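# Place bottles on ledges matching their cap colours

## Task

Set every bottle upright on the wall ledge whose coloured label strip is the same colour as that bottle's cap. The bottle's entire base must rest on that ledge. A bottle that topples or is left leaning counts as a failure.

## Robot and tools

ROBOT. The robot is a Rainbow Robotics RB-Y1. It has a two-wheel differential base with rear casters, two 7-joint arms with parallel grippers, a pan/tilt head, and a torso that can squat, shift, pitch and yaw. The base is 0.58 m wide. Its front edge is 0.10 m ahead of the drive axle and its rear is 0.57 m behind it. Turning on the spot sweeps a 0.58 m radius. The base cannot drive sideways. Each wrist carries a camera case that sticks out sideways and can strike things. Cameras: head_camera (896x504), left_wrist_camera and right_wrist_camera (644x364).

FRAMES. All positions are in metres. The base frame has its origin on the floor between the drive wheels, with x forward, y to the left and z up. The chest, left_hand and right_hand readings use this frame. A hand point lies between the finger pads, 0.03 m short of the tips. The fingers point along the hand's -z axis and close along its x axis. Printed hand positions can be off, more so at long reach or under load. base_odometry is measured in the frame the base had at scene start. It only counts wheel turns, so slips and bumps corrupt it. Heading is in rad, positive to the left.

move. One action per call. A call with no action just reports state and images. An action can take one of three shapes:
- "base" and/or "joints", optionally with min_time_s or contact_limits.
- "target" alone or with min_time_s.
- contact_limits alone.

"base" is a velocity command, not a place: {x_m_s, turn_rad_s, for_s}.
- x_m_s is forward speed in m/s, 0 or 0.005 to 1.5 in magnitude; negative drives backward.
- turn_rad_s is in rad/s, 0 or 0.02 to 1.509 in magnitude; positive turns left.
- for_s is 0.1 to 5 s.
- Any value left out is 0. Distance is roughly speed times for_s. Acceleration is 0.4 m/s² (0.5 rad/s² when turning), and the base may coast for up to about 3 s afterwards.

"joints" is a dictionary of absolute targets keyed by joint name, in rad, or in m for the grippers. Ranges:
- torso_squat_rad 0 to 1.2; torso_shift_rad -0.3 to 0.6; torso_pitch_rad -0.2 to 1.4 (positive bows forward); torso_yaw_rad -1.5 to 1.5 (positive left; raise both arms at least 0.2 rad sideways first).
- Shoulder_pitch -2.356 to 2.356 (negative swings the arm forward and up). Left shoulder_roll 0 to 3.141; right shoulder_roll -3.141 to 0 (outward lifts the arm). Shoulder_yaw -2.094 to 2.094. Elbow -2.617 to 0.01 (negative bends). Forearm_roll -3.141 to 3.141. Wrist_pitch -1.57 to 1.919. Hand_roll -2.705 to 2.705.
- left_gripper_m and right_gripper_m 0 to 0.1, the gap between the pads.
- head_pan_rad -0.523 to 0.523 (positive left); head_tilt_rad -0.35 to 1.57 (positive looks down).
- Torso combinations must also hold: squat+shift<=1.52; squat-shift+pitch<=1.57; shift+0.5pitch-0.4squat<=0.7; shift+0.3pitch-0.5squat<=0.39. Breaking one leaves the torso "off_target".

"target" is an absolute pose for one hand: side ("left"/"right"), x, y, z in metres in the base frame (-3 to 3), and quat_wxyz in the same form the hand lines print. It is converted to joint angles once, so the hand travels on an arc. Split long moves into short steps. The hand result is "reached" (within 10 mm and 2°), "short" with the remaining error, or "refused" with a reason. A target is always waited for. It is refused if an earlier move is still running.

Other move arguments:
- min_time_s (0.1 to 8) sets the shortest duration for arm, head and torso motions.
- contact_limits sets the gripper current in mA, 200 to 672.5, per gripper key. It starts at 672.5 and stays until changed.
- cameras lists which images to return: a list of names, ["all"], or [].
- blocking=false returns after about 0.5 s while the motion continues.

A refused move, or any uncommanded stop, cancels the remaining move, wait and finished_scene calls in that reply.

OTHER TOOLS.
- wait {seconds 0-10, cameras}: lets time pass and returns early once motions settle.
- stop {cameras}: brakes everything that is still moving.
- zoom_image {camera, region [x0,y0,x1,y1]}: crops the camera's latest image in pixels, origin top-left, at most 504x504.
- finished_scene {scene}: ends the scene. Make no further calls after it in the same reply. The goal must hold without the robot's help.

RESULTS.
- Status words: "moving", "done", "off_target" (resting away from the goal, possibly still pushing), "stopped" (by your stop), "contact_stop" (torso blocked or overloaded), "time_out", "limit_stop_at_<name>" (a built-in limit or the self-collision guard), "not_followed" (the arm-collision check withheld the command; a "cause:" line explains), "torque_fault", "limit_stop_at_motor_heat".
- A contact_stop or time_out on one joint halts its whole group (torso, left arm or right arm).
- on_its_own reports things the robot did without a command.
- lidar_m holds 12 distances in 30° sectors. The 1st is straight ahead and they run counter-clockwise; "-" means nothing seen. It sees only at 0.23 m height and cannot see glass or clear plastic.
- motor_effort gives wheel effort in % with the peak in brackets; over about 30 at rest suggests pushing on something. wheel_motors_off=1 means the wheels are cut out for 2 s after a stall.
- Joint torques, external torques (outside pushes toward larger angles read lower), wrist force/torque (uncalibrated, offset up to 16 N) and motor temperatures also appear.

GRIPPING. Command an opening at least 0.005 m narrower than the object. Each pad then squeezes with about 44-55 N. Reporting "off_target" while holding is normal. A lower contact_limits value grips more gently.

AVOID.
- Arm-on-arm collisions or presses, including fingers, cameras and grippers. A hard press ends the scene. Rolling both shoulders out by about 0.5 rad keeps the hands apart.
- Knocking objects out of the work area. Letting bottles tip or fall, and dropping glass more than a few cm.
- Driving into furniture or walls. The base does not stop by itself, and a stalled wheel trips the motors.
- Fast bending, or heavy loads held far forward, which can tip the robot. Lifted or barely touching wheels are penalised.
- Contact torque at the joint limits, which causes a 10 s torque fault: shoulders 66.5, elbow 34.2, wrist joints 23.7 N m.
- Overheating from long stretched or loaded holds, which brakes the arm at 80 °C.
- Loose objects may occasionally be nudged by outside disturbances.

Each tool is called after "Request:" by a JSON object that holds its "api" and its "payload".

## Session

Request:
{"api": "move", "payload": {"cameras": ["head_camera"]}}

Scene clock: 0.00 s.
Joint torques (N m): no reading
External joint torques (N m): no reading
Motor temperatures (°C): left_arm=[34 38 32 38 34 42 39] | right_arm=[33 35 34 34 35 33 43]
Wrist force (N): no reading
Wrist torque (N m): no reading
Wrist force, peak (N): no reading
base_odometry: x=+0.000 y=+0.000 heading=+0.000
lidar_m: 2.14 2.15 3.00 2.97 2.80 2.08 1.67 1.74 2.46 2.87 2.88 2.89
base_status: not commanded
joint_positions: torso_squat_rad=+0.350 torso_shift_rad=+0.000 torso_pitch_rad=+0.000 torso_yaw_rad=+0.000 left_shoulder_pitch_rad=+0.030 left_shoulder_roll_rad=+0.006 left_shoulder_yaw_rad=+0.025 left_elbow_rad=-0.263 left_forearm_roll_rad=-0.030 left_wrist_pitch_rad=-0.019 left_hand_roll_rad=+0.030 left_gripper_m=+0.100 right_shoulder_pitch_rad=-0.002 right_shoulder_roll_rad=-0.038 right_shoulder_yaw_rad=+0.026 right_elbow_rad=-0.118 right_forearm_roll_rad=-0.036 right_wrist_pitch_rad=-0.015 right_hand_roll_rad=+0.033 right_gripper_m=+0.100 head_pan_rad=+0.000 head_tilt_rad=+0.400
joint_status: not commanded
wheel_motors_off: 0
motor_effort: left_wheel=+2 right_wheel=-1
chest: x=-0.2280 y=-0.0002 z=+1.2475 quat_wxyz=(+1.000, +0.000, +0.000, +0.000) (m; base frame)
left_hand: x=-0.1174 y=+0.2290 z=+0.5716 quat_wxyz=(+0.992, +0.006, -0.127, +0.017) (m; base frame)
right_hand: x=-0.1661 y=-0.2472 z=+0.5655 quat_wxyz=(+0.998, -0.018, -0.067, +0.013) (m; base frame)
pictures: head_camera
camera_calibration:
head_camera: T_world_to_cam=[[-0.02668, -0.99933, 0.02511, -0.03736], [-0.35559, -0.01399, -0.93454, 1.33801], [0.93426, -0.03386, -0.35497, 0.64934]] pos_world=[-0.13187, 0.00337, 1.48186]

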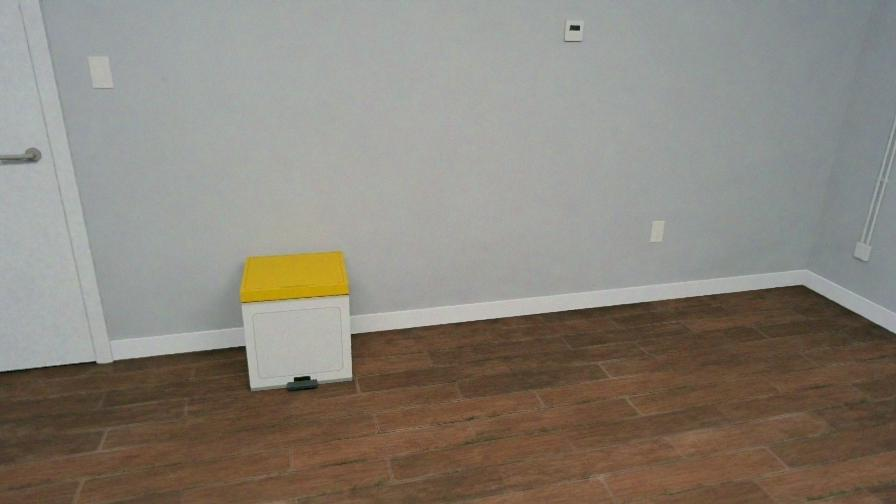

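Request:
{"api": "move", "payload": {"joints": {"head_pan_rad": -0.52, "head_tilt_rad": 0.2, "left_shoulder_pitch_rad": -0.061, "left_shoulder_roll_rad": 0.569, "left_shoulder_yaw_rad": 0.187, "left_elbow_rad": -2.316, "left_forearm_roll_rad": 0.362, "left_wrist_pitch_rad": 1.021, "left_hand_roll_rad": -1.255, "right_shoulder_pitch_rad": -0.061, "right_shoulder_roll_rad": -0.569, "right_shoulder_yaw_rad": -0.187, "right_elbow_rad": -2.316, "right_forearm_roll_rad": -0.362, "right_wrist_pitch_rad": 1.021, "right_hand_roll_rad": 1.255}, "min_time_s": 1.8, "cameras": ["head_camera"]}}

Request:
{"api": "move", "payload": {"joints": {"head_pan_rad": 0.52}, "cameras": ["head_camera"]}}

Scene clock: 2.93 s.
Joint torques (N m): left_arm=[-11.46 9.11 6.02 -7.22 -0.64 -2.18 0.53] | right_arm=[-10.84 -10.34 -5.44 -6.18 0.57 -2.05 -0.29]
External joint torques (N m): left_arm=[-0.59 0.38 0.24 -0.11 -0.18 -0.26 0.52] | right_arm=[-0.28 -1.07 0.13 0.75 -0.06 -0.19 -0.28]
Wrist force (N): left_arm=[0.7 -4.9 -0.4] | right_arm=[2.7 4.7 -0.3]
Wrist torque (N m): left_arm=[0.19 0.09 0.03] | right_arm=[-0.27 0.00 -0.27]
Wrist force, peak (N): left_arm=[1.1 -5.9 -0.3] | right_arm=[2.9 -1.5 -6.1]
move: done
base_odometry: x=+0.000 y=+0.000 heading=+0.000
lidar_m: 2.14 2.15 2.99 2.97 2.79 2.07 1.66 1.76 2.46 2.87 2.88 2.89
base_status: not commanded
joint_positions: torso_squat_rad=+0.350 torso_shift_rad=+0.000 torso_pitch_rad=+0.000 torso_yaw_rad=+0.000 left_shoulder_pitch_rad=-0.061 left_shoulder_roll_rad=+0.569 left_shoulder_yaw_rad=+0.187 left_elbow_rad=-2.316 left_forearm_roll_rad=+0.362 left_wrist_pitch_rad=+1.021 left_hand_roll_rad=-1.255 left_gripper_m=+0.100 right_shoulder_pitch_rad=-0.061 right_shoulder_roll_rad=-0.569 right_shoulder_yaw_rad=-0.187 right_elbow_rad=-2.316 right_forearm_roll_rad=-0.362 right_wrist_pitch_rad=+1.021 right_hand_roll_rad=+1.255 right_gripper_m=+0.100 head_pan_rad=-0.520 head_tilt_rad=+0.200
joint_status: all done
wheel_motors_off: 0
motor_effort: left_wheel=+2(2) right_wheel=-1(2)
chest: x=-0.2280 y=-0.0002 z=+1.2475 quat_wxyz=(+1.000, +0.000, +0.000, +0.000)
left_hand: x=+0.2400 y=+0.3197 z=+1.2125 quat_wxyz=(+0.549, +0.445, -0.445, -0.550)
right_hand: x=+0.2400 y=-0.3201 z=+1.2119 quat_wxyz=(+0.549, -0.445, -0.446, +0.549)
head_camera: T_world_to_cam=[[-0.52369, -0.85169, 0.01948, -0.13157], [-0.14861, 0.06882, -0.9865, 1.45588], [0.83885, -0.51951, -0.16261, 0.351]] pos_world=[-0.14698, -0.0299, 1.49586]

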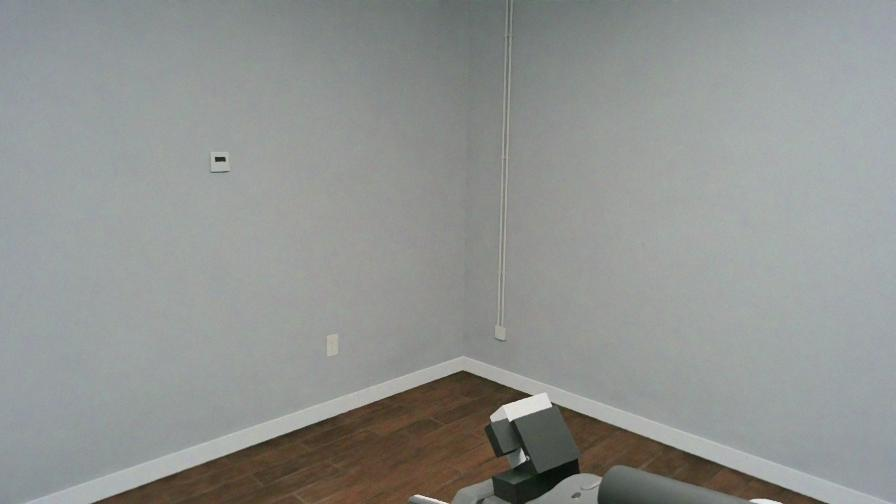

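Scene clock: 4.30 s.
Joint torques (N m): left_arm=[-11.03 9.12 6.37 -7.19 -0.6 -2.29 0.53] | right_arm=[-10.3 -9.27 -5.18 -6.07 0.39 -1.92 -0.2]
External joint torques (N m): left_arm=[-0.16 0.38 0.58 -0.07 -0.15 -0.37 0.51] | right_arm=[0.26 0 0.39 0.86 -0.24 -0.06 -0.19]
Wrist force (N): left_arm=[0.9 -5.0 -0.2] | right_arm=[2.5 4.2 -0.5]
Wrist torque (N m): left_arm=[0.18 0.11 0.03] | right_arm=[-0.22 -0.01 -0.31]
Wrist force, peak (N): left_arm=[1.0 -5.3 -0.2] | right_arm=[3.6 4.7 -1.1]
move: done
base_odometry: x=+0.000 y=+0.000 heading=+0.000
lidar_m: 2.14 2.15 3.00 2.97 2.80 2.07 1.68 1.75 2.46 2.87 2.88 2.90
base_status: not commanded
joint_positions: torso_squat_rad=+0.350 torso_shift_rad=+0.000 torso_pitch_rad=+0.000 torso_yaw_rad=+0.000 left_shoulder_pitch_rad=-0.061 left_shoulder_roll_rad=+0.569 left_shoulder_yaw_rad=+0.187 left_elbow_rad=-2.316 left_forearm_roll_rad=+0.362 left_wrist_pitch_rad=+1.021 left_hand_roll_rad=-1.255 left_gripper_m=+0.100 right_shoulder_pitch_rad=-0.061 right_shoulder_roll_rad=-0.569 right_shoulder_yaw_rad=-0.187 right_elbow_rad=-2.316 right_forearm_roll_rad=-0.362 right_wrist_pitch_rad=+1.021 right_hand_roll_rad=+1.255 right_gripper_m=+0.100 head_pan_rad=+0.520 head_tilt_rad=+0.200
joint_status: all done
wheel_motors_off: 0
motor_effort: left_wheel=+1(2) right_wheel=-1(2)
chest: x=-0.2280 y=-0.0002 z=+1.2475 quat_wxyz=(+1.000, +0.000, +0.000, +0.000)
left_hand: x=+0.2400 y=+0.3197 z=+1.2125 quat_wxyz=(+0.549, +0.445, -0.445, -0.550)
right_hand: x=+0.2400 y=-0.3201 z=+1.2119 quat_wxyz=(+0.549, -0.445, -0.446, +0.549)
head_camera: T_world_to_cam=[[0.46933, -0.88281, 0.0194, 0.07313], [-0.13399, -0.09291, -0.98662, 1.45905], [0.8728, 0.46045, -0.1619, 0.35737]] pos_world=[-0.15073, 0.03557, 1.49596]

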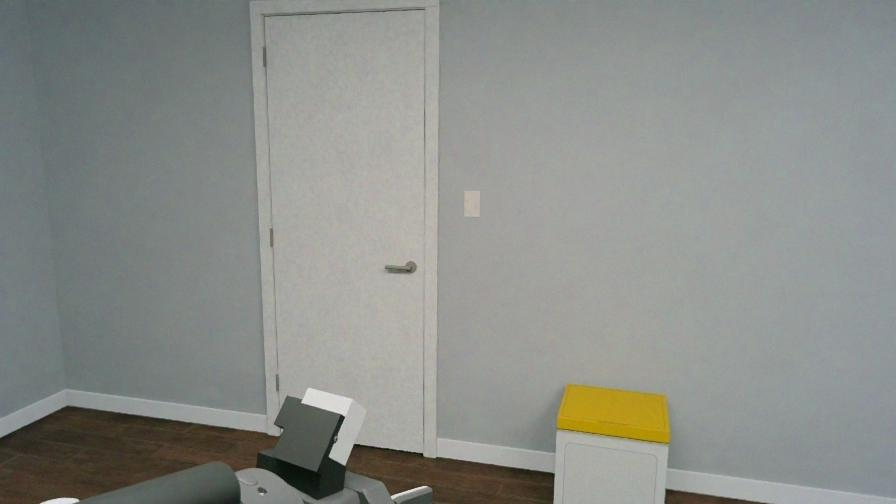

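Request:
{"api": "move", "payload": {"joints": {"torso_yaw_rad": -1.3, "head_pan_rad": -0.52}, "min_time_s": 1.3, "cameras": ["head_camera"]}}

Scene clock: 7.27 s.
Joint torques (N m): left_arm=[-10.85 9.24 5.11 -8.01 -0.65 -2 0.58] | right_arm=[-11.27 -9.52 -4.21 -6.6 0.23 -1.84 -0.24]
External joint torques (N m): left_arm=[0.03 0.52 -0.66 -0.88 -0.19 -0.08 0.57] | right_arm=[-0.72 -0.22 1.39 0.32 -0.4 0.02 -0.23]
Wrist force (N): left_arm=[1.0 -5.1 -0.3] | right_arm=[2.9 4.7 -1.0]
Wrist torque (N m): left_arm=[0.19 0.12 0.01] | right_arm=[-0.30 0.06 -0.30]
Wrist force, peak (N): left_arm=[0.8 -5.3 -0.4] | right_arm=[4.3 4.2 -1.8]
move: done
base_odometry: x=+0.000 y=+0.000 heading=+0.000
lidar_m: 2.13 2.15 3.00 2.97 2.80 2.07 1.68 1.75 2.47 2.87 2.87 2.89
base_status: not commanded
joint_positions: torso_squat_rad=+0.350 torso_shift_rad=+0.000 torso_pitch_rad=+0.000 torso_yaw_rad=-1.300 left_shoulder_pitch_rad=-0.061 left_shoulder_roll_rad=+0.569 left_shoulder_yaw_rad=+0.187 left_elbow_rad=-2.316 left_forearm_roll_rad=+0.362 left_wrist_pitch_rad=+1.021 left_hand_roll_rad=-1.255 left_gripper_m=+0.100 right_shoulder_pitch_rad=-0.061 right_shoulder_roll_rad=-0.569 right_shoulder_yaw_rad=-0.187 right_elbow_rad=-2.316 right_forearm_roll_rad=-0.362 right_wrist_pitch_rad=+1.021 right_hand_roll_rad=+1.255 right_gripper_m=+0.100 head_pan_rad=-0.520 head_tilt_rad=+0.200
joint_status: all done
wheel_motors_off: 0
motor_effort: left_wheel=-1(5) right_wheel=+2(7)
chest: x=-0.2281 y=-0.0002 z=+1.2475 quat_wxyz=(+0.796, +0.000, +0.000, -0.605)
left_hand: x=+0.2054 y=-0.3657 z=+1.2121 quat_wxyz=(+0.105, +0.085, -0.624, -0.770)
right_hand: x=-0.4113 y=-0.5368 z=+1.2118 quat_wxyz=(+0.770, -0.624, -0.085, +0.105)
head_camera: T_world_to_cam=[[-0.96068, 0.27692, 0.02018, -0.23187], [0.026, 0.16209, -0.98643, 1.49567], [-0.27643, -0.94712, -0.16291, 0.09702]] pos_world=[-0.23482, -0.08633, 1.49586]

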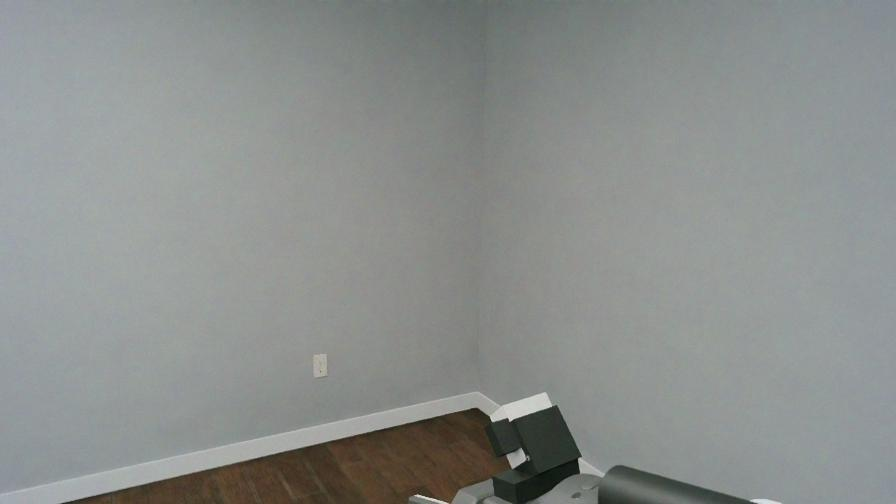

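Request:
{"api": "move", "payload": {"joints": {"torso_yaw_rad": 1.3, "head_pan_rad": 0.52}, "min_time_s": 1.8, "cameras": ["head_camera"]}}

Scene clock: 9.80 s.
Joint torques (N m): left_arm=[-12.04 8.55 4.29 -7.87 -0.48 -2.08 0.44] | right_arm=[-9.05 -9.71 -4.89 -6.58 0.65 -1.65 -0.22]
External joint torques (N m): left_arm=[-1.15 -0.2 -1.5 -0.78 -0.02 -0.16 0.43] | right_arm=[1.54 -0.44 0.67 0.34 0.02 0.21 -0.21]
Wrist force (N): left_arm=[1.0 -4.9 -0.2] | right_arm=[3.3 4.2 -0.5]
Wrist torque (N m): left_arm=[0.16 0.13 0.03] | right_arm=[-0.20 0.12 -0.29]
Wrist force, peak (N): left_arm=[1.7 -5.0 -1.1] | right_arm=[4.4 4.5 -1.7]
move: done
base_odometry: x=+0.000 y=+0.000 heading=+0.000
lidar_m: 2.14 2.15 2.99 2.97 2.79 2.07 1.68 1.75 2.46 2.87 2.87 2.89
base_status: not commanded
joint_positions: torso_squat_rad=+0.350 torso_shift_rad=+0.000 torso_pitch_rad=+0.000 torso_yaw_rad=+1.300 left_shoulder_pitch_rad=-0.061 left_shoulder_roll_rad=+0.569 left_shoulder_yaw_rad=+0.187 left_elbow_rad=-2.316 left_forearm_roll_rad=+0.362 left_wrist_pitch_rad=+1.021 left_hand_roll_rad=-1.255 left_gripper_m=+0.100 right_shoulder_pitch_rad=-0.061 right_shoulder_roll_rad=-0.569 right_shoulder_yaw_rad=-0.187 right_elbow_rad=-2.316 right_forearm_roll_rad=-0.362 right_wrist_pitch_rad=+1.021 right_hand_roll_rad=+1.255 right_gripper_m=+0.100 head_pan_rad=+0.520 head_tilt_rad=+0.200
joint_status: all done
wheel_motors_off: 0
motor_effort: left_wheel=+5(8) right_wheel=-3(6)
chest: x=-0.2280 y=-0.0002 z=+1.2475 quat_wxyz=(+0.796, +0.000, +0.000, +0.605)
left_hand: x=-0.4113 y=+0.5364 z=+1.2126 quat_wxyz=(+0.769, +0.624, -0.085, -0.105)
right_hand: x=+0.2054 y=+0.3653 z=+1.2126 quat_wxyz=(+0.105, -0.085, -0.624, +0.769)
head_camera: T_world_to_cam=[[0.97615, 0.21618, 0.02017, 0.18785], [0.05439, -0.15351, -0.98665, 1.50201], [-0.21019, 0.96421, -0.16161, 0.1101]] pos_world=[-0.24192, 0.08381, 1.49596]

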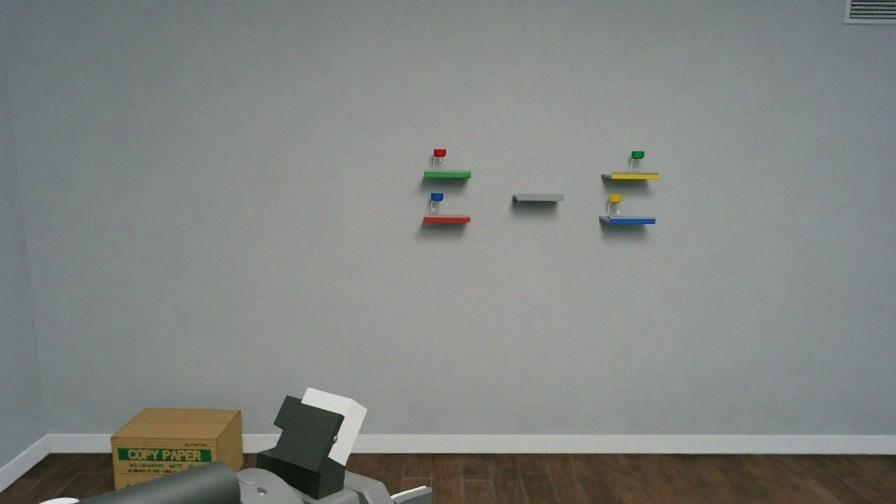

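Request:
{"api": "move", "payload": {"base": {"turn_rad_s": 0.897, "for_s": 1.9}, "joints": {"torso_yaw_rad": 0, "head_pan_rad": 0, "head_tilt_rad": 0.2}, "min_time_s": 2.5, "cameras": ["head_camera"]}}

Request:
{"api": "zoom_image", "payload": {"camera": "head_camera", "region": [360, 120, 612, 260]}}

Scene clock: 17.53 s.
Joint torques (N m): left_arm=[-11.24 8.51 4.93 -7.85 -0.55 -2.25 0.59] | right_arm=[-9.67 -9.76 -5.19 -6.47 0.58 -1.94 -0.05]
External joint torques (N m): left_arm=[-0.37 -0.23 -0.86 -0.74 -0.1 -0.33 0.57] | right_arm=[0.9 -0.49 0.38 0.46 -0.05 -0.08 -0.04]
Wrist force (N): left_arm=[0.9 -4.9 -0.4] | right_arm=[3.1 5.2 -0.7]
Wrist torque (N m): left_arm=[0.18 0.12 0.05] | right_arm=[-0.33 0.06 -0.23]
Wrist force, peak (N): left_arm=[0.9 -5.3 -0.2] | right_arm=[3.7 5.0 -0.2]
move: done
base_odometry: x=+0.000 y=+0.000 heading=+1.704
lidar_m: 2.97 2.80 1.79 1.85 1.75 2.66 2.87 2.92 2.75 2.15 2.59 3.19
base_status: done (sent for 1.9 of 1.9 s)
joint_positions: torso_squat_rad=+0.350 torso_shift_rad=+0.000 torso_pitch_rad=+0.000 torso_yaw_rad=+0.000 left_shoulder_pitch_rad=-0.061 left_shoulder_roll_rad=+0.569 left_shoulder_yaw_rad=+0.187 left_elbow_rad=-2.316 left_forearm_roll_rad=+0.362 left_wrist_pitch_rad=+1.021 left_hand_roll_rad=-1.255 left_gripper_m=+0.100 right_shoulder_pitch_rad=-0.061 right_shoulder_roll_rad=-0.569 right_shoulder_yaw_rad=-0.187 right_elbow_rad=-2.316 right_forearm_roll_rad=-0.362 right_wrist_pitch_rad=+1.021 right_hand_roll_rad=+1.255 right_gripper_m=+0.100 head_pan_rad=+0.000 head_tilt_rad=+0.200
joint_status: all done
wheel_motors_off: 0
motor_effort: left_wheel=+0(24) right_wheel=+3(24)
chest: x=-0.2280 y=-0.0003 z=+1.2475 quat_wxyz=(+1.000, +0.000, +0.000, +0.000)
left_hand: x=+0.2400 y=+0.3198 z=+1.2126 quat_wxyz=(+0.549, +0.446, -0.445, -0.549)
right_hand: x=+0.2400 y=-0.3202 z=+1.2120 quat_wxyz=(+0.549, -0.445, -0.446, +0.549)
head_camera: T_world_to_cam=[[-0.03133, -0.99932, 0.01934, -0.03006], [-0.16275, -0.01399, -0.98657, 1.45309], [0.98617, -0.03406, -0.1622, 0.38106]] pos_world=[-0.14023, 0.00327, 1.49596]

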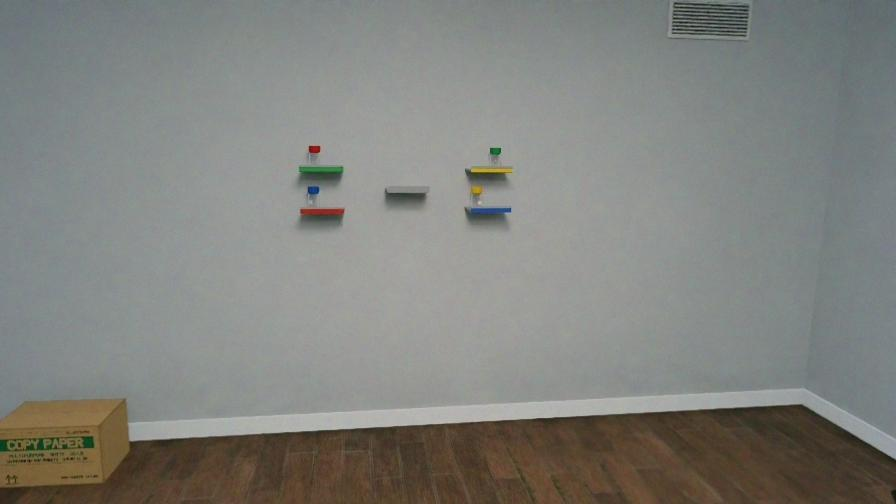

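Scaled by 2.000 from the camera's image (finer frame: 1280x720).

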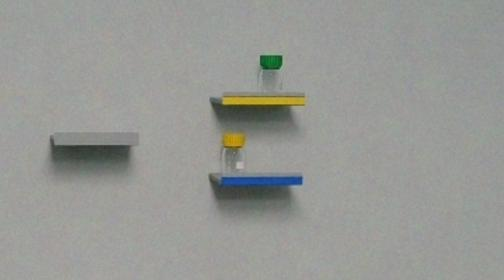

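Request:
{"api": "move", "payload": {"base": {"x_m_s": 0.9, "for_s": 2.76}}}

Request:
{"api": "move", "payload": {"base": {"turn_rad_s": 0.22, "for_s": 0.5}, "joints": {"head_pan_rad": 0.4, "head_tilt_rad": 0.35}, "cameras": ["head_camera"]}}

Request:
{"api": "move", "payload": {"joints": {"head_pan_rad": -0.4}, "cameras": ["head_camera"]}}

Scene clock: 23.77 s.
Joint torques (N m): left_arm=[-10.52 8.67 4.51 -7.64 -0.47 -2.08 0.64] | right_arm=[-9.48 -9.66 -4.96 -6.49 0.6 -1.86 -0.25]
External joint torques (N m): left_arm=[0.35 -0.07 -1.28 -0.53 -0.01 -0.16 0.63] | right_arm=[1.09 -0.39 0.62 0.44 -0.03 0 -0.24]
Wrist force (N): left_arm=[0.9 -4.9 -0.1] | right_arm=[3.8 4.1 -0.1]
Wrist torque (N m): left_arm=[0.17 0.12 0.04] | right_arm=[-0.15 0.17 -0.30]
Wrist force, peak (N): left_arm=[0.8 -5.3 -0.8] | right_arm=[3.1 5.7 -1.4]
move: done
base_odometry: x=-0.331 y=+2.468 heading=+1.704
lidar_m: 0.50 0.51 0.65 1.38 2.14 2.63 5.33 3.03 2.45 2.29 0.83 0.55
base_status: done (sent for 2.77 of 2.77 s)
joint_positions: torso_squat_rad=+0.350 torso_shift_rad=+0.000 torso_pitch_rad=+0.000 torso_yaw_rad=+0.000 left_shoulder_pitch_rad=-0.061 left_shoulder_roll_rad=+0.569 left_shoulder_yaw_rad=+0.187 left_elbow_rad=-2.316 left_forearm_roll_rad=+0.362 left_wrist_pitch_rad=+1.021 left_hand_roll_rad=-1.255 left_gripper_m=+0.100 right_shoulder_pitch_rad=-0.061 right_shoulder_roll_rad=-0.569 right_shoulder_yaw_rad=-0.187 right_elbow_rad=-2.316 right_forearm_roll_rad=-0.362 right_wrist_pitch_rad=+1.021 right_hand_roll_rad=+1.255 right_gripper_m=+0.100 head_pan_rad=+0.000 head_tilt_rad=+0.200
joint_status: not commanded
wheel_motors_off: 0
motor_effort: left_wheel=+0(36) right_wheel=-4(32)
chest: x=-0.2280 y=-0.0003 z=+1.2475 quat_wxyz=(+1.000, +0.000, +0.000, +0.000)
left_hand: x=+0.2401 y=+0.3198 z=+1.2127 quat_wxyz=(+0.549, +0.446, -0.445, -0.549)
right_hand: x=+0.2400 y=-0.3202 z=+1.2120 quat_wxyz=(+0.549, -0.445, -0.446, +0.549)
pictures: none

Scene clock: 25.03 s.
Joint torques (N m): left_arm=[-10.97 8.78 4.57 -7.64 -0.52 -2.06 0.5] | right_arm=[-10.41 -9.38 -4.81 -6.6 0.53 -1.73 -0.37]
External joint torques (N m): left_arm=[-0.1 0.03 -1.22 -0.53 -0.07 -0.14 0.48] | right_arm=[0.15 -0.11 0.76 0.33 -0.1 0.12 -0.36]
Wrist force (N): left_arm=[0.8 -5.1 -0.3] | right_arm=[2.8 4.9 -0.9]
Wrist torque (N m): left_arm=[0.20 0.09 0.04] | right_arm=[-0.27 0.02 -0.25]
Wrist force, peak (N): left_arm=[0.8 -5.3 0.0] | right_arm=[3.1 5.5 -0.6]
move: done
base_odometry: x=-0.331 y=+2.468 heading=+1.814
lidar_m: 0.51 0.53 0.73 1.37 2.14 3.06 5.34 2.94 2.38 2.02 0.74 0.53
base_status: done (sent for 0.5 of 0.5 s)
joint_positions: torso_squat_rad=+0.350 torso_shift_rad=+0.000 torso_pitch_rad=+0.000 torso_yaw_rad=+0.000 left_shoulder_pitch_rad=-0.061 left_shoulder_roll_rad=+0.569 left_shoulder_yaw_rad=+0.187 left_elbow_rad=-2.316 left_forearm_roll_rad=+0.362 left_wrist_pitch_rad=+1.021 left_hand_roll_rad=-1.255 left_gripper_m=+0.100 right_shoulder_pitch_rad=-0.061 right_shoulder_roll_rad=-0.569 right_shoulder_yaw_rad=-0.187 right_elbow_rad=-2.316 right_forearm_roll_rad=-0.362 right_wrist_pitch_rad=+1.021 right_hand_roll_rad=+1.255 right_gripper_m=+0.100 head_pan_rad=+0.400 head_tilt_rad=+0.350
joint_status: all done
wheel_motors_off: 0
motor_effort: left_wheel=-7(30) right_wheel=+0(27)
chest: x=-0.2280 y=-0.0003 z=+1.2475 quat_wxyz=(+1.000, +0.000, +0.000, +0.000)
left_hand: x=+0.2401 y=+0.3198 z=+1.2127 quat_wxyz=(+0.549, +0.446, -0.445, -0.549)
right_hand: x=+0.2400 y=-0.3202 z=+1.2120 quat_wxyz=(+0.549, -0.445, -0.446, +0.549)
head_camera: T_world_to_cam=[[0.36333, -0.93136, 0.02378, 0.04483], [-0.27834, -0.13287, -0.95125, 1.37812], [0.88911, 0.339, -0.30751, 0.57147]] pos_world=[-0.1408, 0.03114, 1.48559]

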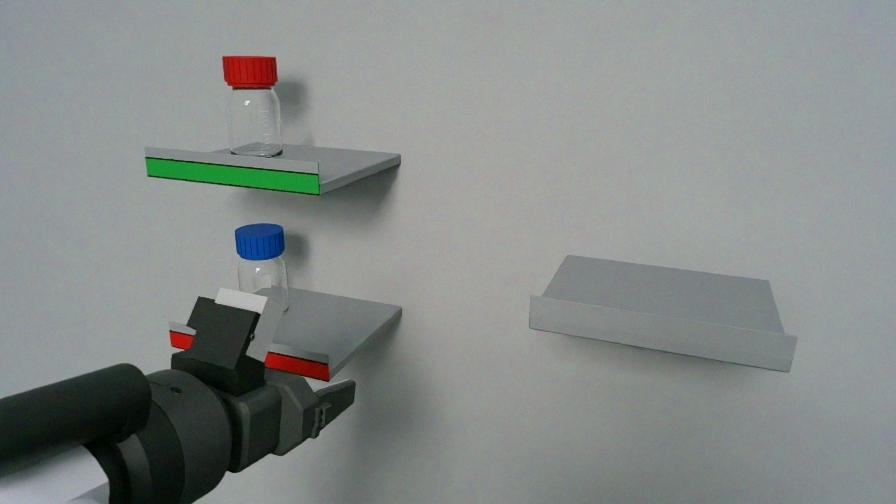

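Scene clock: 26.23 s.
Joint torques (N m): left_arm=[-10.26 8.82 4.53 -7.58 -0.65 -2.04 0.56] | right_arm=[-9.79 -10.81 -4.72 -6.51 0.54 -1.72 -0.24]
External joint torques (N m): left_arm=[0.61 0.08 -1.26 -0.47 -0.19 -0.13 0.54] | right_arm=[0.77 -1.54 0.85 0.42 -0.09 0.13 -0.23]
Wrist force (N): left_arm=[0.7 -5.0 -0.1] | right_arm=[3.1 4.5 -0.7]
Wrist torque (N m): left_arm=[0.18 0.09 0.03] | right_arm=[-0.24 0.08 -0.27]
Wrist force, peak (N): left_arm=[0.9 -5.3 -0.3] | right_arm=[3.1 5.1 -0.8]
move: done
base_odometry: x=-0.331 y=+2.468 heading=+1.814
lidar_m: 0.50 0.53 0.73 1.37 2.14 3.06 5.33 2.94 2.38 2.03 0.73 0.53
base_status: not commanded
joint_positions: torso_squat_rad=+0.350 torso_shift_rad=+0.000 torso_pitch_rad=+0.000 torso_yaw_rad=+0.000 left_shoulder_pitch_rad=-0.061 left_shoulder_roll_rad=+0.569 left_shoulder_yaw_rad=+0.187 left_elbow_rad=-2.316 left_forearm_roll_rad=+0.362 left_wrist_pitch_rad=+1.021 left_hand_roll_rad=-1.255 left_gripper_m=+0.100 right_shoulder_pitch_rad=-0.061 right_shoulder_roll_rad=-0.569 right_shoulder_yaw_rad=-0.187 right_elbow_rad=-2.316 right_forearm_roll_rad=-0.362 right_wrist_pitch_rad=+1.021 right_hand_roll_rad=+1.255 right_gripper_m=+0.100 head_pan_rad=-0.400 head_tilt_rad=+0.350
joint_status: all done
wheel_motors_off: 0
motor_effort: left_wheel=-7(8) right_wheel=+0(1)
chest: x=-0.2280 y=-0.0003 z=+1.2475 quat_wxyz=(+1.000, +0.000, +0.000, +0.000)
left_hand: x=+0.2401 y=+0.3198 z=+1.2127 quat_wxyz=(+0.549, +0.446, -0.445, -0.549)
right_hand: x=+0.2400 y=-0.3202 z=+1.2120 quat_wxyz=(+0.549, -0.445, -0.446, +0.549)
head_camera: T_world_to_cam=[[-0.41489, -0.90956, 0.02381, -0.11555], [-0.28979, 0.10729, -0.95106, 1.37553], [0.86249, -0.40148, -0.30809, 0.5665]] pos_world=[-0.13793, -0.02523, 1.48549]

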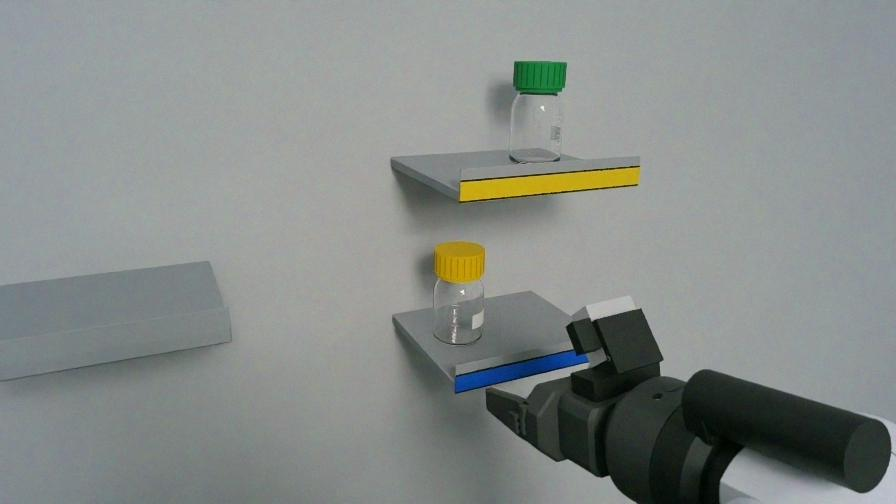

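Request:
{"api": "move", "payload": {"target": {"side": "left", "x": 0.265, "y": 0.455, "z": 1.234, "quat_wxyz": [0.5495, 0.445, -0.445, -0.5495]}, "min_time_s": 0.8, "cameras": ["left_wrist_camera"]}}

Scene clock: 29.80 s.
Joint torques (N m): left_arm=[-11.37 15.74 7.88 -6.17 -0.25 -1.83 0.34] | right_arm=[-10.1 -9.34 -5.01 -6.38 0.52 -1.8 -0.11]
External joint torques (N m): left_arm=[0.04 0.22 -0.81 0.12 -0.26 0.18 0.32] | right_arm=[0.46 -0.07 0.56 0.55 -0.11 0.06 -0.1]
Wrist force (N): left_arm=[1.1 -4.7 -0.4] | right_arm=[3.2 4.8 -0.1]
Wrist torque (N m): left_arm=[0.14 0.13 0.04] | right_arm=[-0.22 0.10 -0.32]
Wrist force, peak (N): left_arm=[0.0 -6.0 -0.5] | right_arm=[3.7 5.0 -0.9]
move: done
base_odometry: x=-0.331 y=+2.468 heading=+1.814
lidar_m: 0.50 0.53 0.72 1.38 2.15 3.07 5.33 2.94 2.37 2.02 0.73 0.52
base_status: not commanded
joint_positions: torso_squat_rad=+0.350 torso_shift_rad=+0.000 torso_pitch_rad=+0.000 torso_yaw_rad=+0.000 left_shoulder_pitch_rad=-0.051 left_shoulder_roll_rad=+0.869 left_shoulder_yaw_rad=+0.399 left_elbow_rad=-1.908 left_forearm_roll_rad=+0.889 left_wrist_pitch_rad=+0.774 left_hand_roll_rad=-1.522 left_gripper_m=+0.100 right_shoulder_pitch_rad=-0.061 right_shoulder_roll_rad=-0.569 right_shoulder_yaw_rad=-0.187 right_elbow_rad=-2.316 right_forearm_roll_rad=-0.362 right_wrist_pitch_rad=+1.021 right_hand_roll_rad=+1.255 right_gripper_m=+0.100 head_pan_rad=-0.400 head_tilt_rad=+0.350
joint_status: all done
wheel_motors_off: 0
motor_effort: left_wheel=-8(8) right_wheel=+0(1)
chest: x=-0.2280 y=-0.0002 z=+1.2475 quat_wxyz=(+1.000, +0.000, +0.000, +0.000)
left_hand: x=+0.2648 y=+0.4553 z=+1.2345 quat_wxyz=(+0.550, +0.446, -0.445, -0.548)
left_hand_status: reached (checked arc that bows 24 mm and turns the hand up to 3 deg, planned for 0.8 s): 1 mm and 0.2 deg off.
right_hand: x=+0.2400 y=-0.3201 z=+1.2120 quat_wxyz=(+0.549, -0.445, -0.446, +0.549)
left_wrist_camera: T_world_to_cam=[[-0.03302, -0.99945, 0.00238, 0.45978], [-0.63975, 0.01931, -0.76834, 1.13639], [0.76787, -0.02689, -0.64004, 0.67322]] pos_world=[0.22525, 0.4557, 1.30293]

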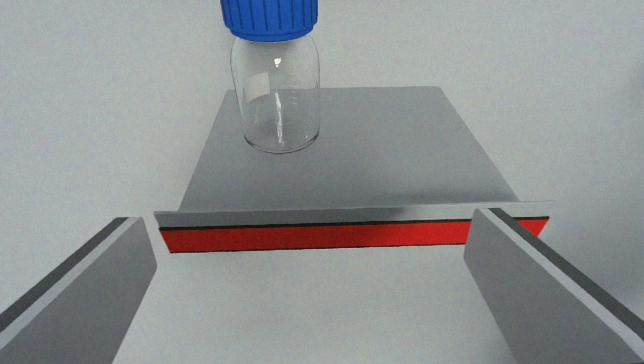

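Request:
{"api": "move", "payload": {"target": {"side": "left", "x": 0.345, "y": 0.475, "z": 1.232, "quat_wxyz": [0.5495, 0.445, -0.445, -0.5495]}, "min_time_s": 0.6}}

Request:
{"api": "move", "payload": {"target": {"side": "left", "x": 0.419, "y": 0.476, "z": 1.23, "quat_wxyz": [0.5495, 0.445, -0.445, -0.5495]}, "min_time_s": 0.7, "cameras": ["left_wrist_camera"]}}

Scene clock: 32.23 s.
Joint torques (N m): left_arm=[-16.06 17.97 7.4 -6.87 0.03 -2.12 0.27] | right_arm=[-10.08 -9.85 -4.7 -6.42 0.74 -1.82 -0.29]
External joint torques (N m): left_arm=[0.12 1.06 -0.83 0.49 -0.2 -0.13 0.26] | right_arm=[0.49 -0.58 0.88 0.51 0.11 0.04 -0.28]
Wrist force (N): left_arm=[0.9 -5.0 -0.6] | right_arm=[3.4 4.8 0.2]
Wrist torque (N m): left_arm=[0.18 0.10 0.02] | right_arm=[-0.29 0.12 -0.28]
Wrist force, peak (N): left_arm=[1.7 -5.2 -1.4] | right_arm=[3.1 5.3 -1.1]
move: done
base_odometry: x=-0.331 y=+2.468 heading=+1.814
lidar_m: 0.51 0.52 0.73 1.38 2.14 3.06 5.33 2.95 2.38 2.02 0.74 0.53
base_status: not commanded
joint_positions: torso_squat_rad=+0.350 torso_shift_rad=+0.000 torso_pitch_rad=+0.000 torso_yaw_rad=+0.000 left_shoulder_pitch_rad=-0.366 left_shoulder_roll_rad=+0.886 left_shoulder_yaw_rad=+0.231 left_elbow_rad=-1.496 left_forearm_roll_rad=+0.952 left_wrist_pitch_rad=+0.684 left_hand_roll_rad=-1.700 left_gripper_m=+0.100 right_shoulder_pitch_rad=-0.061 right_shoulder_roll_rad=-0.569 right_shoulder_yaw_rad=-0.187 right_elbow_rad=-2.316 right_forearm_roll_rad=-0.362 right_wrist_pitch_rad=+1.021 right_hand_roll_rad=+1.255 right_gripper_m=+0.100 head_pan_rad=-0.400 head_tilt_rad=+0.350
joint_status: all done
wheel_motors_off: 0
motor_effort: left_wheel=-8(8) right_wheel=+1(2)
chest: x=-0.2280 y=-0.0002 z=+1.2475 quat_wxyz=(+1.000, +0.000, +0.000, +0.000)
left_hand: x=+0.3442 y=+0.4749 z=+1.2327 quat_wxyz=(+0.550, +0.446, -0.444, -0.548)
left_hand_status: reached (checked arc that bows 12 mm and turns the hand up to 2 deg, planned for 0.7 s): 1 mm and 0.2 deg off.
right_hand: x=+0.2400 y=-0.3201 z=+1.2120 quat_wxyz=(+0.549, -0.445, -0.446, +0.549)
pictures: none

Scene clock: 33.37 s.
Joint torques (N m): left_arm=[-20.91 17.28 4.7 -8.17 0.22 -1.92 0.5] | right_arm=[-10.19 -9.37 -4.66 -6.68 0.59 -1.81 -0.18]
External joint torques (N m): left_arm=[-0.01 0.98 -1.28 0.55 -0.27 -0.07 0.49] | right_arm=[0.37 -0.1 0.91 0.25 -0.04 0.05 -0.18]
Wrist force (N): left_arm=[0.7 -5.3 -0.2] | right_arm=[2.9 4.4 -0.5]
Wrist torque (N m): left_arm=[0.20 0.09 0.03] | right_arm=[-0.23 0.06 -0.30]
Wrist force, peak (N): left_arm=[0.1 -6.2 -0.6] | right_arm=[3.6 4.9 -1.2]
move: done
base_odometry: x=-0.331 y=+2.468 heading=+1.814
lidar_m: 0.51 0.52 0.73 1.38 2.15 3.06 5.34 2.94 2.38 2.02 0.73 0.53
base_status: not commanded
joint_positions: torso_squat_rad=+0.350 torso_shift_rad=+0.000 torso_pitch_rad=+0.000 torso_yaw_rad=+0.000 left_shoulder_pitch_rad=-0.715 left_shoulder_roll_rad=+0.823 left_shoulder_yaw_rad=+0.114 left_elbow_rad=-1.014 left_forearm_roll_rad=+1.060 left_wrist_pitch_rad=+0.594 left_hand_roll_rad=-1.987 left_gripper_m=+0.100 right_shoulder_pitch_rad=-0.061 right_shoulder_roll_rad=-0.569 right_shoulder_yaw_rad=-0.187 right_elbow_rad=-2.316 right_forearm_roll_rad=-0.362 right_wrist_pitch_rad=+1.021 right_hand_roll_rad=+1.255 right_gripper_m=+0.100 head_pan_rad=-0.400 head_tilt_rad=+0.350
joint_status: all done
wheel_motors_off: 0
motor_effort: left_wheel=-8(8) right_wheel=+1(2)
chest: x=-0.2280 y=-0.0002 z=+1.2475 quat_wxyz=(+1.000, +0.000, +0.000, +0.000)
left_hand: x=+0.4189 y=+0.4760 z=+1.2307 quat_wxyz=(+0.550, +0.446, -0.445, -0.549)
left_hand_status: reached (checked arc that bows 17 mm and turns the hand up to 2 deg, planned for 0.8 s): 1 mm and 0.1 deg off.
right_hand: x=+0.2400 y=-0.3201 z=+1.2120 quat_wxyz=(+0.549, -0.445, -0.446, +0.549)
left_wrist_camera: T_world_to_cam=[[-0.03393, -0.99942, 0.00222, 0.48611], [-0.63972, 0.02001, -0.76835, 1.2314], [0.76786, -0.02749, -0.64003, 0.55335]] pos_world=[0.37935, 0.4764, 1.29923]

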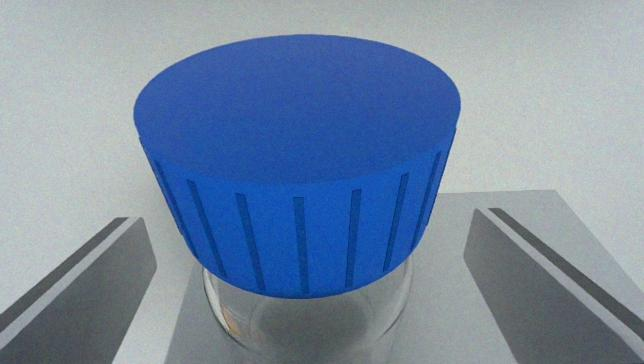

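Request:
{"api": "move", "payload": {"joints": {"left_gripper_m": 0.04, "head_pan_rad": 0.1}}}

Request:
{"api": "move", "payload": {"target": {"side": "left", "x": 0.415, "y": 0.476, "z": 1.24, "quat_wxyz": [0.5495, 0.445, -0.445, -0.5495]}, "min_time_s": 0.4}}

Request:
{"api": "move", "payload": {"target": {"side": "left", "x": 0.368, "y": 0.473, "z": 1.243, "quat_wxyz": [0.5495, 0.445, -0.445, -0.5495]}, "min_time_s": 0.5, "cameras": ["left_wrist_camera"]}}

Scene clock: 35.30 s.
Joint torques (N m): left_arm=[-21.02 17.33 4.82 -8.13 0.29 -1.94 0.62] | right_arm=[-9.89 -9.68 -4.78 -6.36 0.38 -1.78 -0.14]
External joint torques (N m): left_arm=[-0.18 1.03 -1.16 0.59 -0.21 -0.09 0.6] | right_arm=[0.68 -0.41 0.8 0.58 -0.25 0.08 -0.13]
Wrist force (N): left_arm=[1.1 -4.8 -0.1] | right_arm=[2.7 4.5 -0.8]
Wrist torque (N m): left_arm=[0.22 0.10 0.05] | right_arm=[-0.22 0.01 -0.30]
Wrist force, peak (N): left_arm=[1.0 -5.4 -0.5] | right_arm=[3.0 5.4 -0.6]
move: off_target
base_odometry: x=-0.331 y=+2.468 heading=+1.814
lidar_m: 0.51 0.53 0.72 1.38 2.14 3.07 5.33 2.94 2.39 2.02 0.73 0.53
base_status: not commanded
joint_positions: torso_squat_rad=+0.350 torso_shift_rad=+0.000 torso_pitch_rad=+0.000 torso_yaw_rad=+0.000 left_shoulder_pitch_rad=-0.715 left_shoulder_roll_rad=+0.823 left_shoulder_yaw_rad=+0.114 left_elbow_rad=-1.014 left_forearm_roll_rad=+1.060 left_wrist_pitch_rad=+0.594 left_hand_roll_rad=-1.987 left_gripper_m=+0.055 right_shoulder_pitch_rad=-0.061 right_shoulder_roll_rad=-0.569 right_shoulder_yaw_rad=-0.187 right_elbow_rad=-2.316 right_forearm_roll_rad=-0.362 right_wrist_pitch_rad=+1.021 right_hand_roll_rad=+1.255 right_gripper_m=+0.100 head_pan_rad=+0.100 head_tilt_rad=+0.350
joint_status: left_gripper_m off_target (ended at +0.055, target +0.040); the others done
wheel_motors_off: 0
motor_effort: left_wheel=-8(9) right_wheel=+0(1)
chest: x=-0.2280 y=-0.0002 z=+1.2475 quat_wxyz=(+1.000, +0.000, +0.000, +0.000)
left_hand: x=+0.4189 y=+0.4760 z=+1.2307 quat_wxyz=(+0.550, +0.446, -0.445, -0.549)
right_hand: x=+0.2400 y=-0.3201 z=+1.2120 quat_wxyz=(+0.549, -0.445, -0.446, +0.549)
pictures: none

Scene clock: 36.03 s.
Joint torques (N m): left_arm=[-21.42 18.59 8.02 -10.05 0.27 -2.25 0.56] | right_arm=[-10.21 -9.6 -4.85 -6.54 0.57 -1.79 -0.39]
External joint torques (N m): left_arm=[-0.76 2.21 1.85 -1.47 -0.21 -0.38 0.55] | right_arm=[0.35 -0.32 0.72 0.39 -0.06 0.07 -0.39]
Wrist force (N): left_arm=[1.0 -6.5 -0.9] | right_arm=[3.3 4.9 -0.4]
Wrist torque (N m): left_arm=[0.16 0.11 -0.10] | right_arm=[-0.24 0.09 -0.29]
Wrist force, peak (N): left_arm=[0.6 -6.9 -0.7] | right_arm=[3.5 4.9 -0.7]
move: done
base_odometry: x=-0.331 y=+2.468 heading=+1.814
lidar_m: 0.50 0.53 0.72 1.37 2.14 3.06 5.33 2.94 2.38 2.02 0.73 0.53
base_status: not commanded
joint_positions: torso_squat_rad=+0.350 torso_shift_rad=+0.000 torso_pitch_rad=+0.000 torso_yaw_rad=+0.000 left_shoulder_pitch_rad=-0.710 left_shoulder_roll_rad=+0.838 left_shoulder_yaw_rad=+0.118 left_elbow_rad=-1.045 left_forearm_roll_rad=+1.048 left_wrist_pitch_rad=+0.618 left_hand_roll_rad=-1.957 left_gripper_m=+0.055 right_shoulder_pitch_rad=-0.061 right_shoulder_roll_rad=-0.569 right_shoulder_yaw_rad=-0.187 right_elbow_rad=-2.316 right_forearm_roll_rad=-0.362 right_wrist_pitch_rad=+1.021 right_hand_roll_rad=+1.255 right_gripper_m=+0.100 head_pan_rad=+0.100 head_tilt_rad=+0.350
joint_status: all done
wheel_motors_off: 0
motor_effort: left_wheel=-8(8) right_wheel=+0(2)
chest: x=-0.2280 y=-0.0002 z=+1.2475 quat_wxyz=(+1.000, +0.000, +0.000, +0.000)
left_hand: x=+0.4156 y=+0.4760 z=+1.2397 quat_wxyz=(+0.549, +0.445, -0.445, -0.550)
left_hand_status: reached (checked arc that bows 1 mm and turns the hand up to 0 deg, planned for 0.4 s): 1 mm and 0.1 deg off.
right_hand: x=+0.2400 y=-0.3201 z=+1.2120 quat_wxyz=(+0.549, -0.445, -0.446, +0.549)
pictures: none

Scene clock: 37.13 s.
Joint torques (N m): left_arm=[-19.9 18.08 8.68 -8.69 0.17 -2.53 -0.09] | right_arm=[-10.06 -9.84 -4.42 -6.29 0.57 -2.04 -0.17]
External joint torques (N m): left_arm=[-2.21 1.17 0.78 -1.15 -0.1 -0.54 -0.1] | right_arm=[0.5 -0.56 1.15 0.64 -0.06 -0.18 -0.16]
Wrist force (N): left_arm=[1.0 -6.3 -0.7] | right_arm=[2.8 4.7 -0.7]
Wrist torque (N m): left_arm=[0.15 0.12 -0.11] | right_arm=[-0.30 0.00 -0.27]
Wrist force, peak (N): left_arm=[-0.5 -7.6 -0.8] | right_arm=[3.9 4.7 -0.3]
move: done
base_odometry: x=-0.331 y=+2.468 heading=+1.814
lidar_m: 0.50 0.53 0.73 1.37 2.14 3.06 5.33 2.94 2.38 2.02 0.73 0.53
base_status: not commanded
joint_positions: torso_squat_rad=+0.350 torso_shift_rad=+0.000 torso_pitch_rad=+0.000 torso_yaw_rad=+0.000 left_shoulder_pitch_rad=-0.482 left_shoulder_roll_rad=+0.892 left_shoulder_yaw_rad=+0.178 left_elbow_rad=-1.376 left_forearm_roll_rad=+0.971 left_wrist_pitch_rad=+0.677 left_hand_roll_rad=-1.739 left_gripper_m=+0.055 right_shoulder_pitch_rad=-0.061 right_shoulder_roll_rad=-0.569 right_shoulder_yaw_rad=-0.187 right_elbow_rad=-2.316 right_forearm_roll_rad=-0.362 right_wrist_pitch_rad=+1.021 right_hand_roll_rad=+1.255 right_gripper_m=+0.100 head_pan_rad=+0.100 head_tilt_rad=+0.350
joint_status: all done
wheel_motors_off: 0
motor_effort: left_wheel=-9(9) right_wheel=+0(2)
chest: x=-0.2280 y=-0.0002 z=+1.2475 quat_wxyz=(+1.000, +0.000, +0.000, +0.000)
left_hand: x=+0.3680 y=+0.4732 z=+1.2429 quat_wxyz=(+0.549, +0.445, -0.446, -0.550)
left_hand_status: reached (checked arc that bows 12 mm and turns the hand up to 2 deg, planned for 0.7 s): 0 mm and 0.1 deg off.
right_hand: x=+0.2400 y=-0.3201 z=+1.2120 quat_wxyz=(+0.549, -0.445, -0.446, +0.549)
left_wrist_camera: T_world_to_cam=[[-0.03823, -0.99926, 0.00269, 0.48248], [-0.64016, 0.02243, -0.76792, 1.2067], [0.76729, -0.03108, -0.64054, 0.60274]] pos_world=[0.32845, 0.4738, 1.31143]

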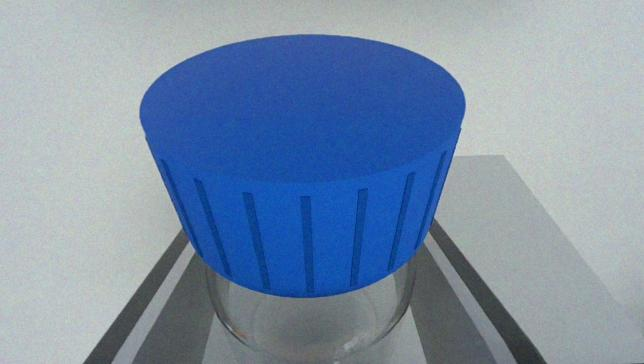

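Request:
{"api": "move", "payload": {"target": {"side": "left", "x": 0.355, "y": 0.472, "z": 1.265, "quat_wxyz": [0.5495, 0.445, -0.445, -0.5495]}, "min_time_s": 0.5}}

Request:
{"api": "move", "payload": {"target": {"side": "left", "x": 0.26, "y": 0.42, "z": 1.275, "quat_wxyz": [0.5495, 0.445, -0.445, -0.5495]}, "min_time_s": 0.7}}

Request:
{"api": "move", "payload": {"target": {"side": "left", "x": 0.24, "y": 0.22, "z": 1.315, "quat_wxyz": [0.4457, 0.361, -0.5155, -0.6366]}, "min_time_s": 1.0}}

Request:
{"api": "move", "payload": {"target": {"side": "left", "x": 0.275, "y": 0.03, "z": 1.36, "quat_wxyz": [0.4457, 0.361, -0.5155, -0.6366]}, "min_time_s": 1.0, "cameras": ["head_camera", "left_wrist_camera"]}}

Scene clock: 39.43 s.
Joint torques (N m): left_arm=[-17.84 18.9 9.48 -8.47 -0.04 -2.35 0.48] | right_arm=[-10.06 -10 -4.95 -6.34 0.6 -1.8 -0.08]
External joint torques (N m): left_arm=[-0.79 1.9 1.27 -1.44 -0.24 -0.34 0.47] | right_arm=[0.5 -0.73 0.63 0.59 -0.03 0.06 -0.08]
Wrist force (N): left_arm=[1.3 -6.7 -1.0] | right_arm=[3.0 3.7 -1.3]
Wrist torque (N m): left_arm=[0.19 0.15 -0.11] | right_arm=[-0.11 0.09 -0.29]
Wrist force, peak (N): left_arm=[1.3 -6.7 -1.0] | right_arm=[3.9 5.5 -0.8]
move: done
base_odometry: x=-0.331 y=+2.468 heading=+1.814
lidar_m: 0.50 0.52 0.72 1.38 2.14 3.06 5.33 2.93 2.38 2.02 0.74 0.53
base_status: not commanded
joint_positions: torso_squat_rad=+0.350 torso_shift_rad=+0.000 torso_pitch_rad=+0.000 torso_yaw_rad=+0.000 left_shoulder_pitch_rad=-0.459 left_shoulder_roll_rad=+0.929 left_shoulder_yaw_rad=+0.207 left_elbow_rad=-1.461 left_forearm_roll_rad=+0.951 left_wrist_pitch_rad=+0.737 left_hand_roll_rad=-1.665 left_gripper_m=+0.055 right_shoulder_pitch_rad=-0.061 right_shoulder_roll_rad=-0.569 right_shoulder_yaw_rad=-0.187 right_elbow_rad=-2.316 right_forearm_roll_rad=-0.362 right_wrist_pitch_rad=+1.021 right_hand_roll_rad=+1.255 right_gripper_m=+0.100 head_pan_rad=+0.100 head_tilt_rad=+0.350
joint_status: all done
wheel_motors_off: 0
motor_effort: left_wheel=-9(9) right_wheel=+1(2)
chest: x=-0.2280 y=-0.0002 z=+1.2475 quat_wxyz=(+1.000, +0.000, +0.000, +0.000)
left_hand: x=+0.3551 y=+0.4720 z=+1.2649 quat_wxyz=(+0.549, +0.445, -0.445, -0.550)
left_hand_status: reached (checked arc that bows 3 mm and turns the hand up to 0 deg, planned for 0.5 s): 0 mm and 0.0 deg off.
right_hand: x=+0.2400 y=-0.3201 z=+1.2120 quat_wxyz=(+0.549, -0.445, -0.446, +0.549)
pictures: none

Scene clock: 40.67 s.
Joint torques (N m): left_arm=[-13.31 16.23 9.94 -5.86 -0.62 -2.58 -0.13] | right_arm=[-10.07 -9.61 -4.62 -6.56 0.52 -1.65 -0.17]
External joint torques (N m): left_arm=[-1.73 1.4 1.01 -0.95 -0.28 -0.63 -0.14] | right_arm=[0.5 -0.34 0.96 0.37 -0.11 0.2 -0.16]
Wrist force (N): left_arm=[0.7 -6.4 -0.7] | right_arm=[3.4 4.4 -0.4]
Wrist torque (N m): left_arm=[0.14 0.08 -0.11] | right_arm=[-0.23 0.09 -0.30]
Wrist force, peak (N): left_arm=[1.6 -8.1 -0.6] | right_arm=[3.7 5.4 -0.6]
move: done
base_odometry: x=-0.331 y=+2.468 heading=+1.814
lidar_m: 0.51 0.53 0.72 1.37 2.15 3.07 5.33 2.94 2.38 2.02 0.74 0.53
base_status: not commanded
joint_positions: torso_squat_rad=+0.350 torso_shift_rad=+0.000 torso_pitch_rad=+0.000 torso_yaw_rad=+0.000 left_shoulder_pitch_rad=-0.096 left_shoulder_roll_rad=+0.948 left_shoulder_yaw_rad=+0.371 left_elbow_rad=-2.047 left_forearm_roll_rad=+0.791 left_wrist_pitch_rad=+0.891 left_hand_roll_rad=-1.296 left_gripper_m=+0.055 right_shoulder_pitch_rad=-0.061 right_shoulder_roll_rad=-0.569 right_shoulder_yaw_rad=-0.187 right_elbow_rad=-2.316 right_forearm_roll_rad=-0.362 right_wrist_pitch_rad=+1.021 right_hand_roll_rad=+1.255 right_gripper_m=+0.100 head_pan_rad=+0.100 head_tilt_rad=+0.350
joint_status: all done
wheel_motors_off: 0
motor_effort: left_wheel=-9(9) right_wheel=+1(2)
chest: x=-0.2280 y=-0.0002 z=+1.2475 quat_wxyz=(+1.000, +0.000, +0.000, +0.000)
left_hand: x=+0.2600 y=+0.4200 z=+1.2748 quat_wxyz=(+0.550, +0.445, -0.445, -0.550)
left_hand_status: reached (checked arc that bows 19 mm and turns the hand up to 3 deg, planned for 0.9 s): 0 mm and 0.0 deg off.
right_hand: x=+0.2400 y=-0.3201 z=+1.2120 quat_wxyz=(+0.549, -0.445, -0.446, +0.549)
pictures: none

Scene clock: 42.03 s.
Joint torques (N m): left_arm=[-14.17 12.77 8.1 -3.23 -1.19 -2.08 0.48] | right_arm=[-10.06 -10.22 -4.81 -6.41 0.6 -1.87 -0.06]
External joint torques (N m): left_arm=[-0.93 2.35 -0.48 -0.73 -0.42 -0.31 0.47] | right_arm=[0.5 -0.95 0.76 0.52 -0.03 -0.01 -0.05]
Wrist force (N): left_arm=[0.7 -6.4 -0.7] | right_arm=[3.1 4.2 -0.5]
Wrist torque (N m): left_arm=[0.16 0.09 -0.09] | right_arm=[-0.20 0.06 -0.29]
Wrist force, peak (N): left_arm=[1.6 -7.2 -1.1] | right_arm=[2.9 5.5 -1.0]
move: done
base_odometry: x=-0.331 y=+2.468 heading=+1.814
lidar_m: 0.51 0.53 0.73 1.38 2.14 3.06 5.33 2.94 2.39 2.02 0.73 0.53
base_status: not commanded
joint_positions: torso_squat_rad=+0.350 torso_shift_rad=+0.000 torso_pitch_rad=+0.000 torso_yaw_rad=+0.000 left_shoulder_pitch_rad=-0.392 left_shoulder_roll_rad=+0.974 left_shoulder_yaw_rad=+0.064 left_elbow_rad=-2.320 left_forearm_roll_rad=+0.780 left_wrist_pitch_rad=+1.057 left_hand_roll_rad=-1.061 left_gripper_m=+0.055 right_shoulder_pitch_rad=-0.061 right_shoulder_roll_rad=-0.569 right_shoulder_yaw_rad=-0.187 right_elbow_rad=-2.316 right_forearm_roll_rad=-0.362 right_wrist_pitch_rad=+1.021 right_hand_roll_rad=+1.255 right_gripper_m=+0.100 head_pan_rad=+0.100 head_tilt_rad=+0.350
joint_status: all done
wheel_motors_off: 0
motor_effort: left_wheel=-9(9) right_wheel=+0(2)
chest: x=-0.2280 y=-0.0002 z=+1.2475 quat_wxyz=(+1.000, +0.000, +0.000, +0.000)
left_hand: x=+0.2400 y=+0.2201 z=+1.3152 quat_wxyz=(+0.445, +0.361, -0.516, -0.637)
left_hand_status: reached (checked arc that bows 12 mm and turns the hand up to 20 deg, planned for 1.0 s): 0 mm and 0.1 deg off.
right_hand: x=+0.2400 y=-0.3201 z=+1.2120 quat_wxyz=(+0.549, -0.445, -0.446, +0.549)
pictures: none

Scene clock: 43.37 s.
Joint torques (N m): left_arm=[-19.52 6.68 9.3 -2.17 -1.47 -1.78 0.08] | right_arm=[-10.25 -10.34 -4.88 -6.5 0.59 -1.58 -0.28]
External joint torques (N m): left_arm=[-0.64 1.43 0.33 0.36 -0.1 -0.36 0.07] | right_arm=[0.31 -1.07 0.7 0.43 -0.04 0.28 -0.27]
Wrist force (N): left_arm=[0.7 -6.2 -0.4] | right_arm=[3.4 4.0 -0.5]
Wrist torque (N m): left_arm=[0.11 0.09 -0.10] | right_arm=[-0.18 0.11 -0.30]
Wrist force, peak (N): left_arm=[-0.3 -7.4 -1.5] | right_arm=[4.0 4.6 -0.7]
move: done
base_odometry: x=-0.331 y=+2.468 heading=+1.814
lidar_m: 0.50 0.53 0.73 1.37 2.14 3.06 5.33 2.94 2.38 2.03 0.73 0.53
base_status: not commanded
joint_positions: torso_squat_rad=+0.350 torso_shift_rad=+0.000 torso_pitch_rad=+0.000 torso_yaw_rad=+0.000 left_shoulder_pitch_rad=-1.069 left_shoulder_roll_rad=+0.580 left_shoulder_yaw_rad=-0.470 left_elbow_rad=-2.086 left_forearm_roll_rad=+0.349 left_wrist_pitch_rad=+1.419 left_hand_roll_rad=-0.775 left_gripper_m=+0.055 right_shoulder_pitch_rad=-0.061 right_shoulder_roll_rad=-0.569 right_shoulder_yaw_rad=-0.187 right_elbow_rad=-2.316 right_forearm_roll_rad=-0.362 right_wrist_pitch_rad=+1.021 right_hand_roll_rad=+1.255 right_gripper_m=+0.100 head_pan_rad=+0.100 head_tilt_rad=+0.350
joint_status: all done
wheel_motors_off: 0
motor_effort: left_wheel=-9(9) right_wheel=+1(3)
chest: x=-0.2280 y=-0.0003 z=+1.2475 quat_wxyz=(+1.000, +0.000, +0.000, +0.000)
left_hand: x=+0.2747 y=+0.0298 z=+1.3601 quat_wxyz=(+0.445, +0.361, -0.516, -0.637)
left_hand_status: reached (checked arc that bows 30 mm and turns the hand up to 5 deg, planned for 1.0 s): 0 mm and 0.0 deg off.
right_hand: x=+0.2400 y=-0.3202 z=+1.2120 quat_wxyz=(+0.549, -0.445, -0.446, +0.549)
head_camera: T_world_to_cam=[[0.07189, -0.99713, 0.02372, -0.01519], [-0.30537, -0.04465, -0.95119, 1.3724], [0.94952, 0.06113, -0.3077, 0.58408]] pos_world=[-0.13442, 0.01042, 1.48549]
left_wrist_camera: T_world_to_cam=[[-0.37633, -0.92648, 0.0021, 0.12709], [-0.59414, 0.2396, -0.76785, 1.22772], [0.71089, -0.29021, -0.64063, 0.75894]] pos_world=[0.23775, 0.04385, 1.42863]

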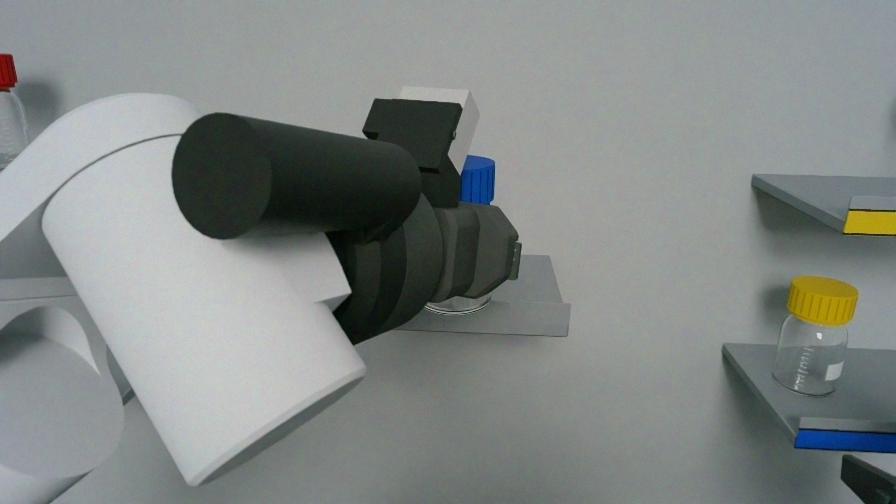

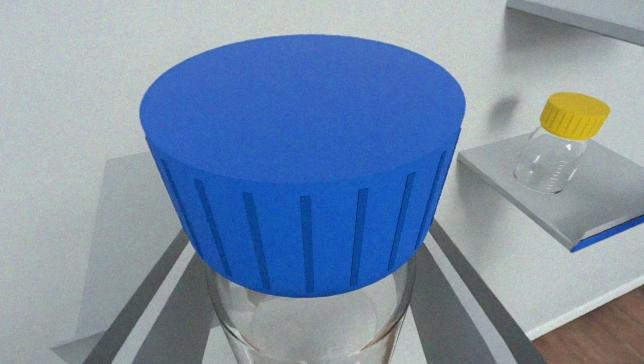

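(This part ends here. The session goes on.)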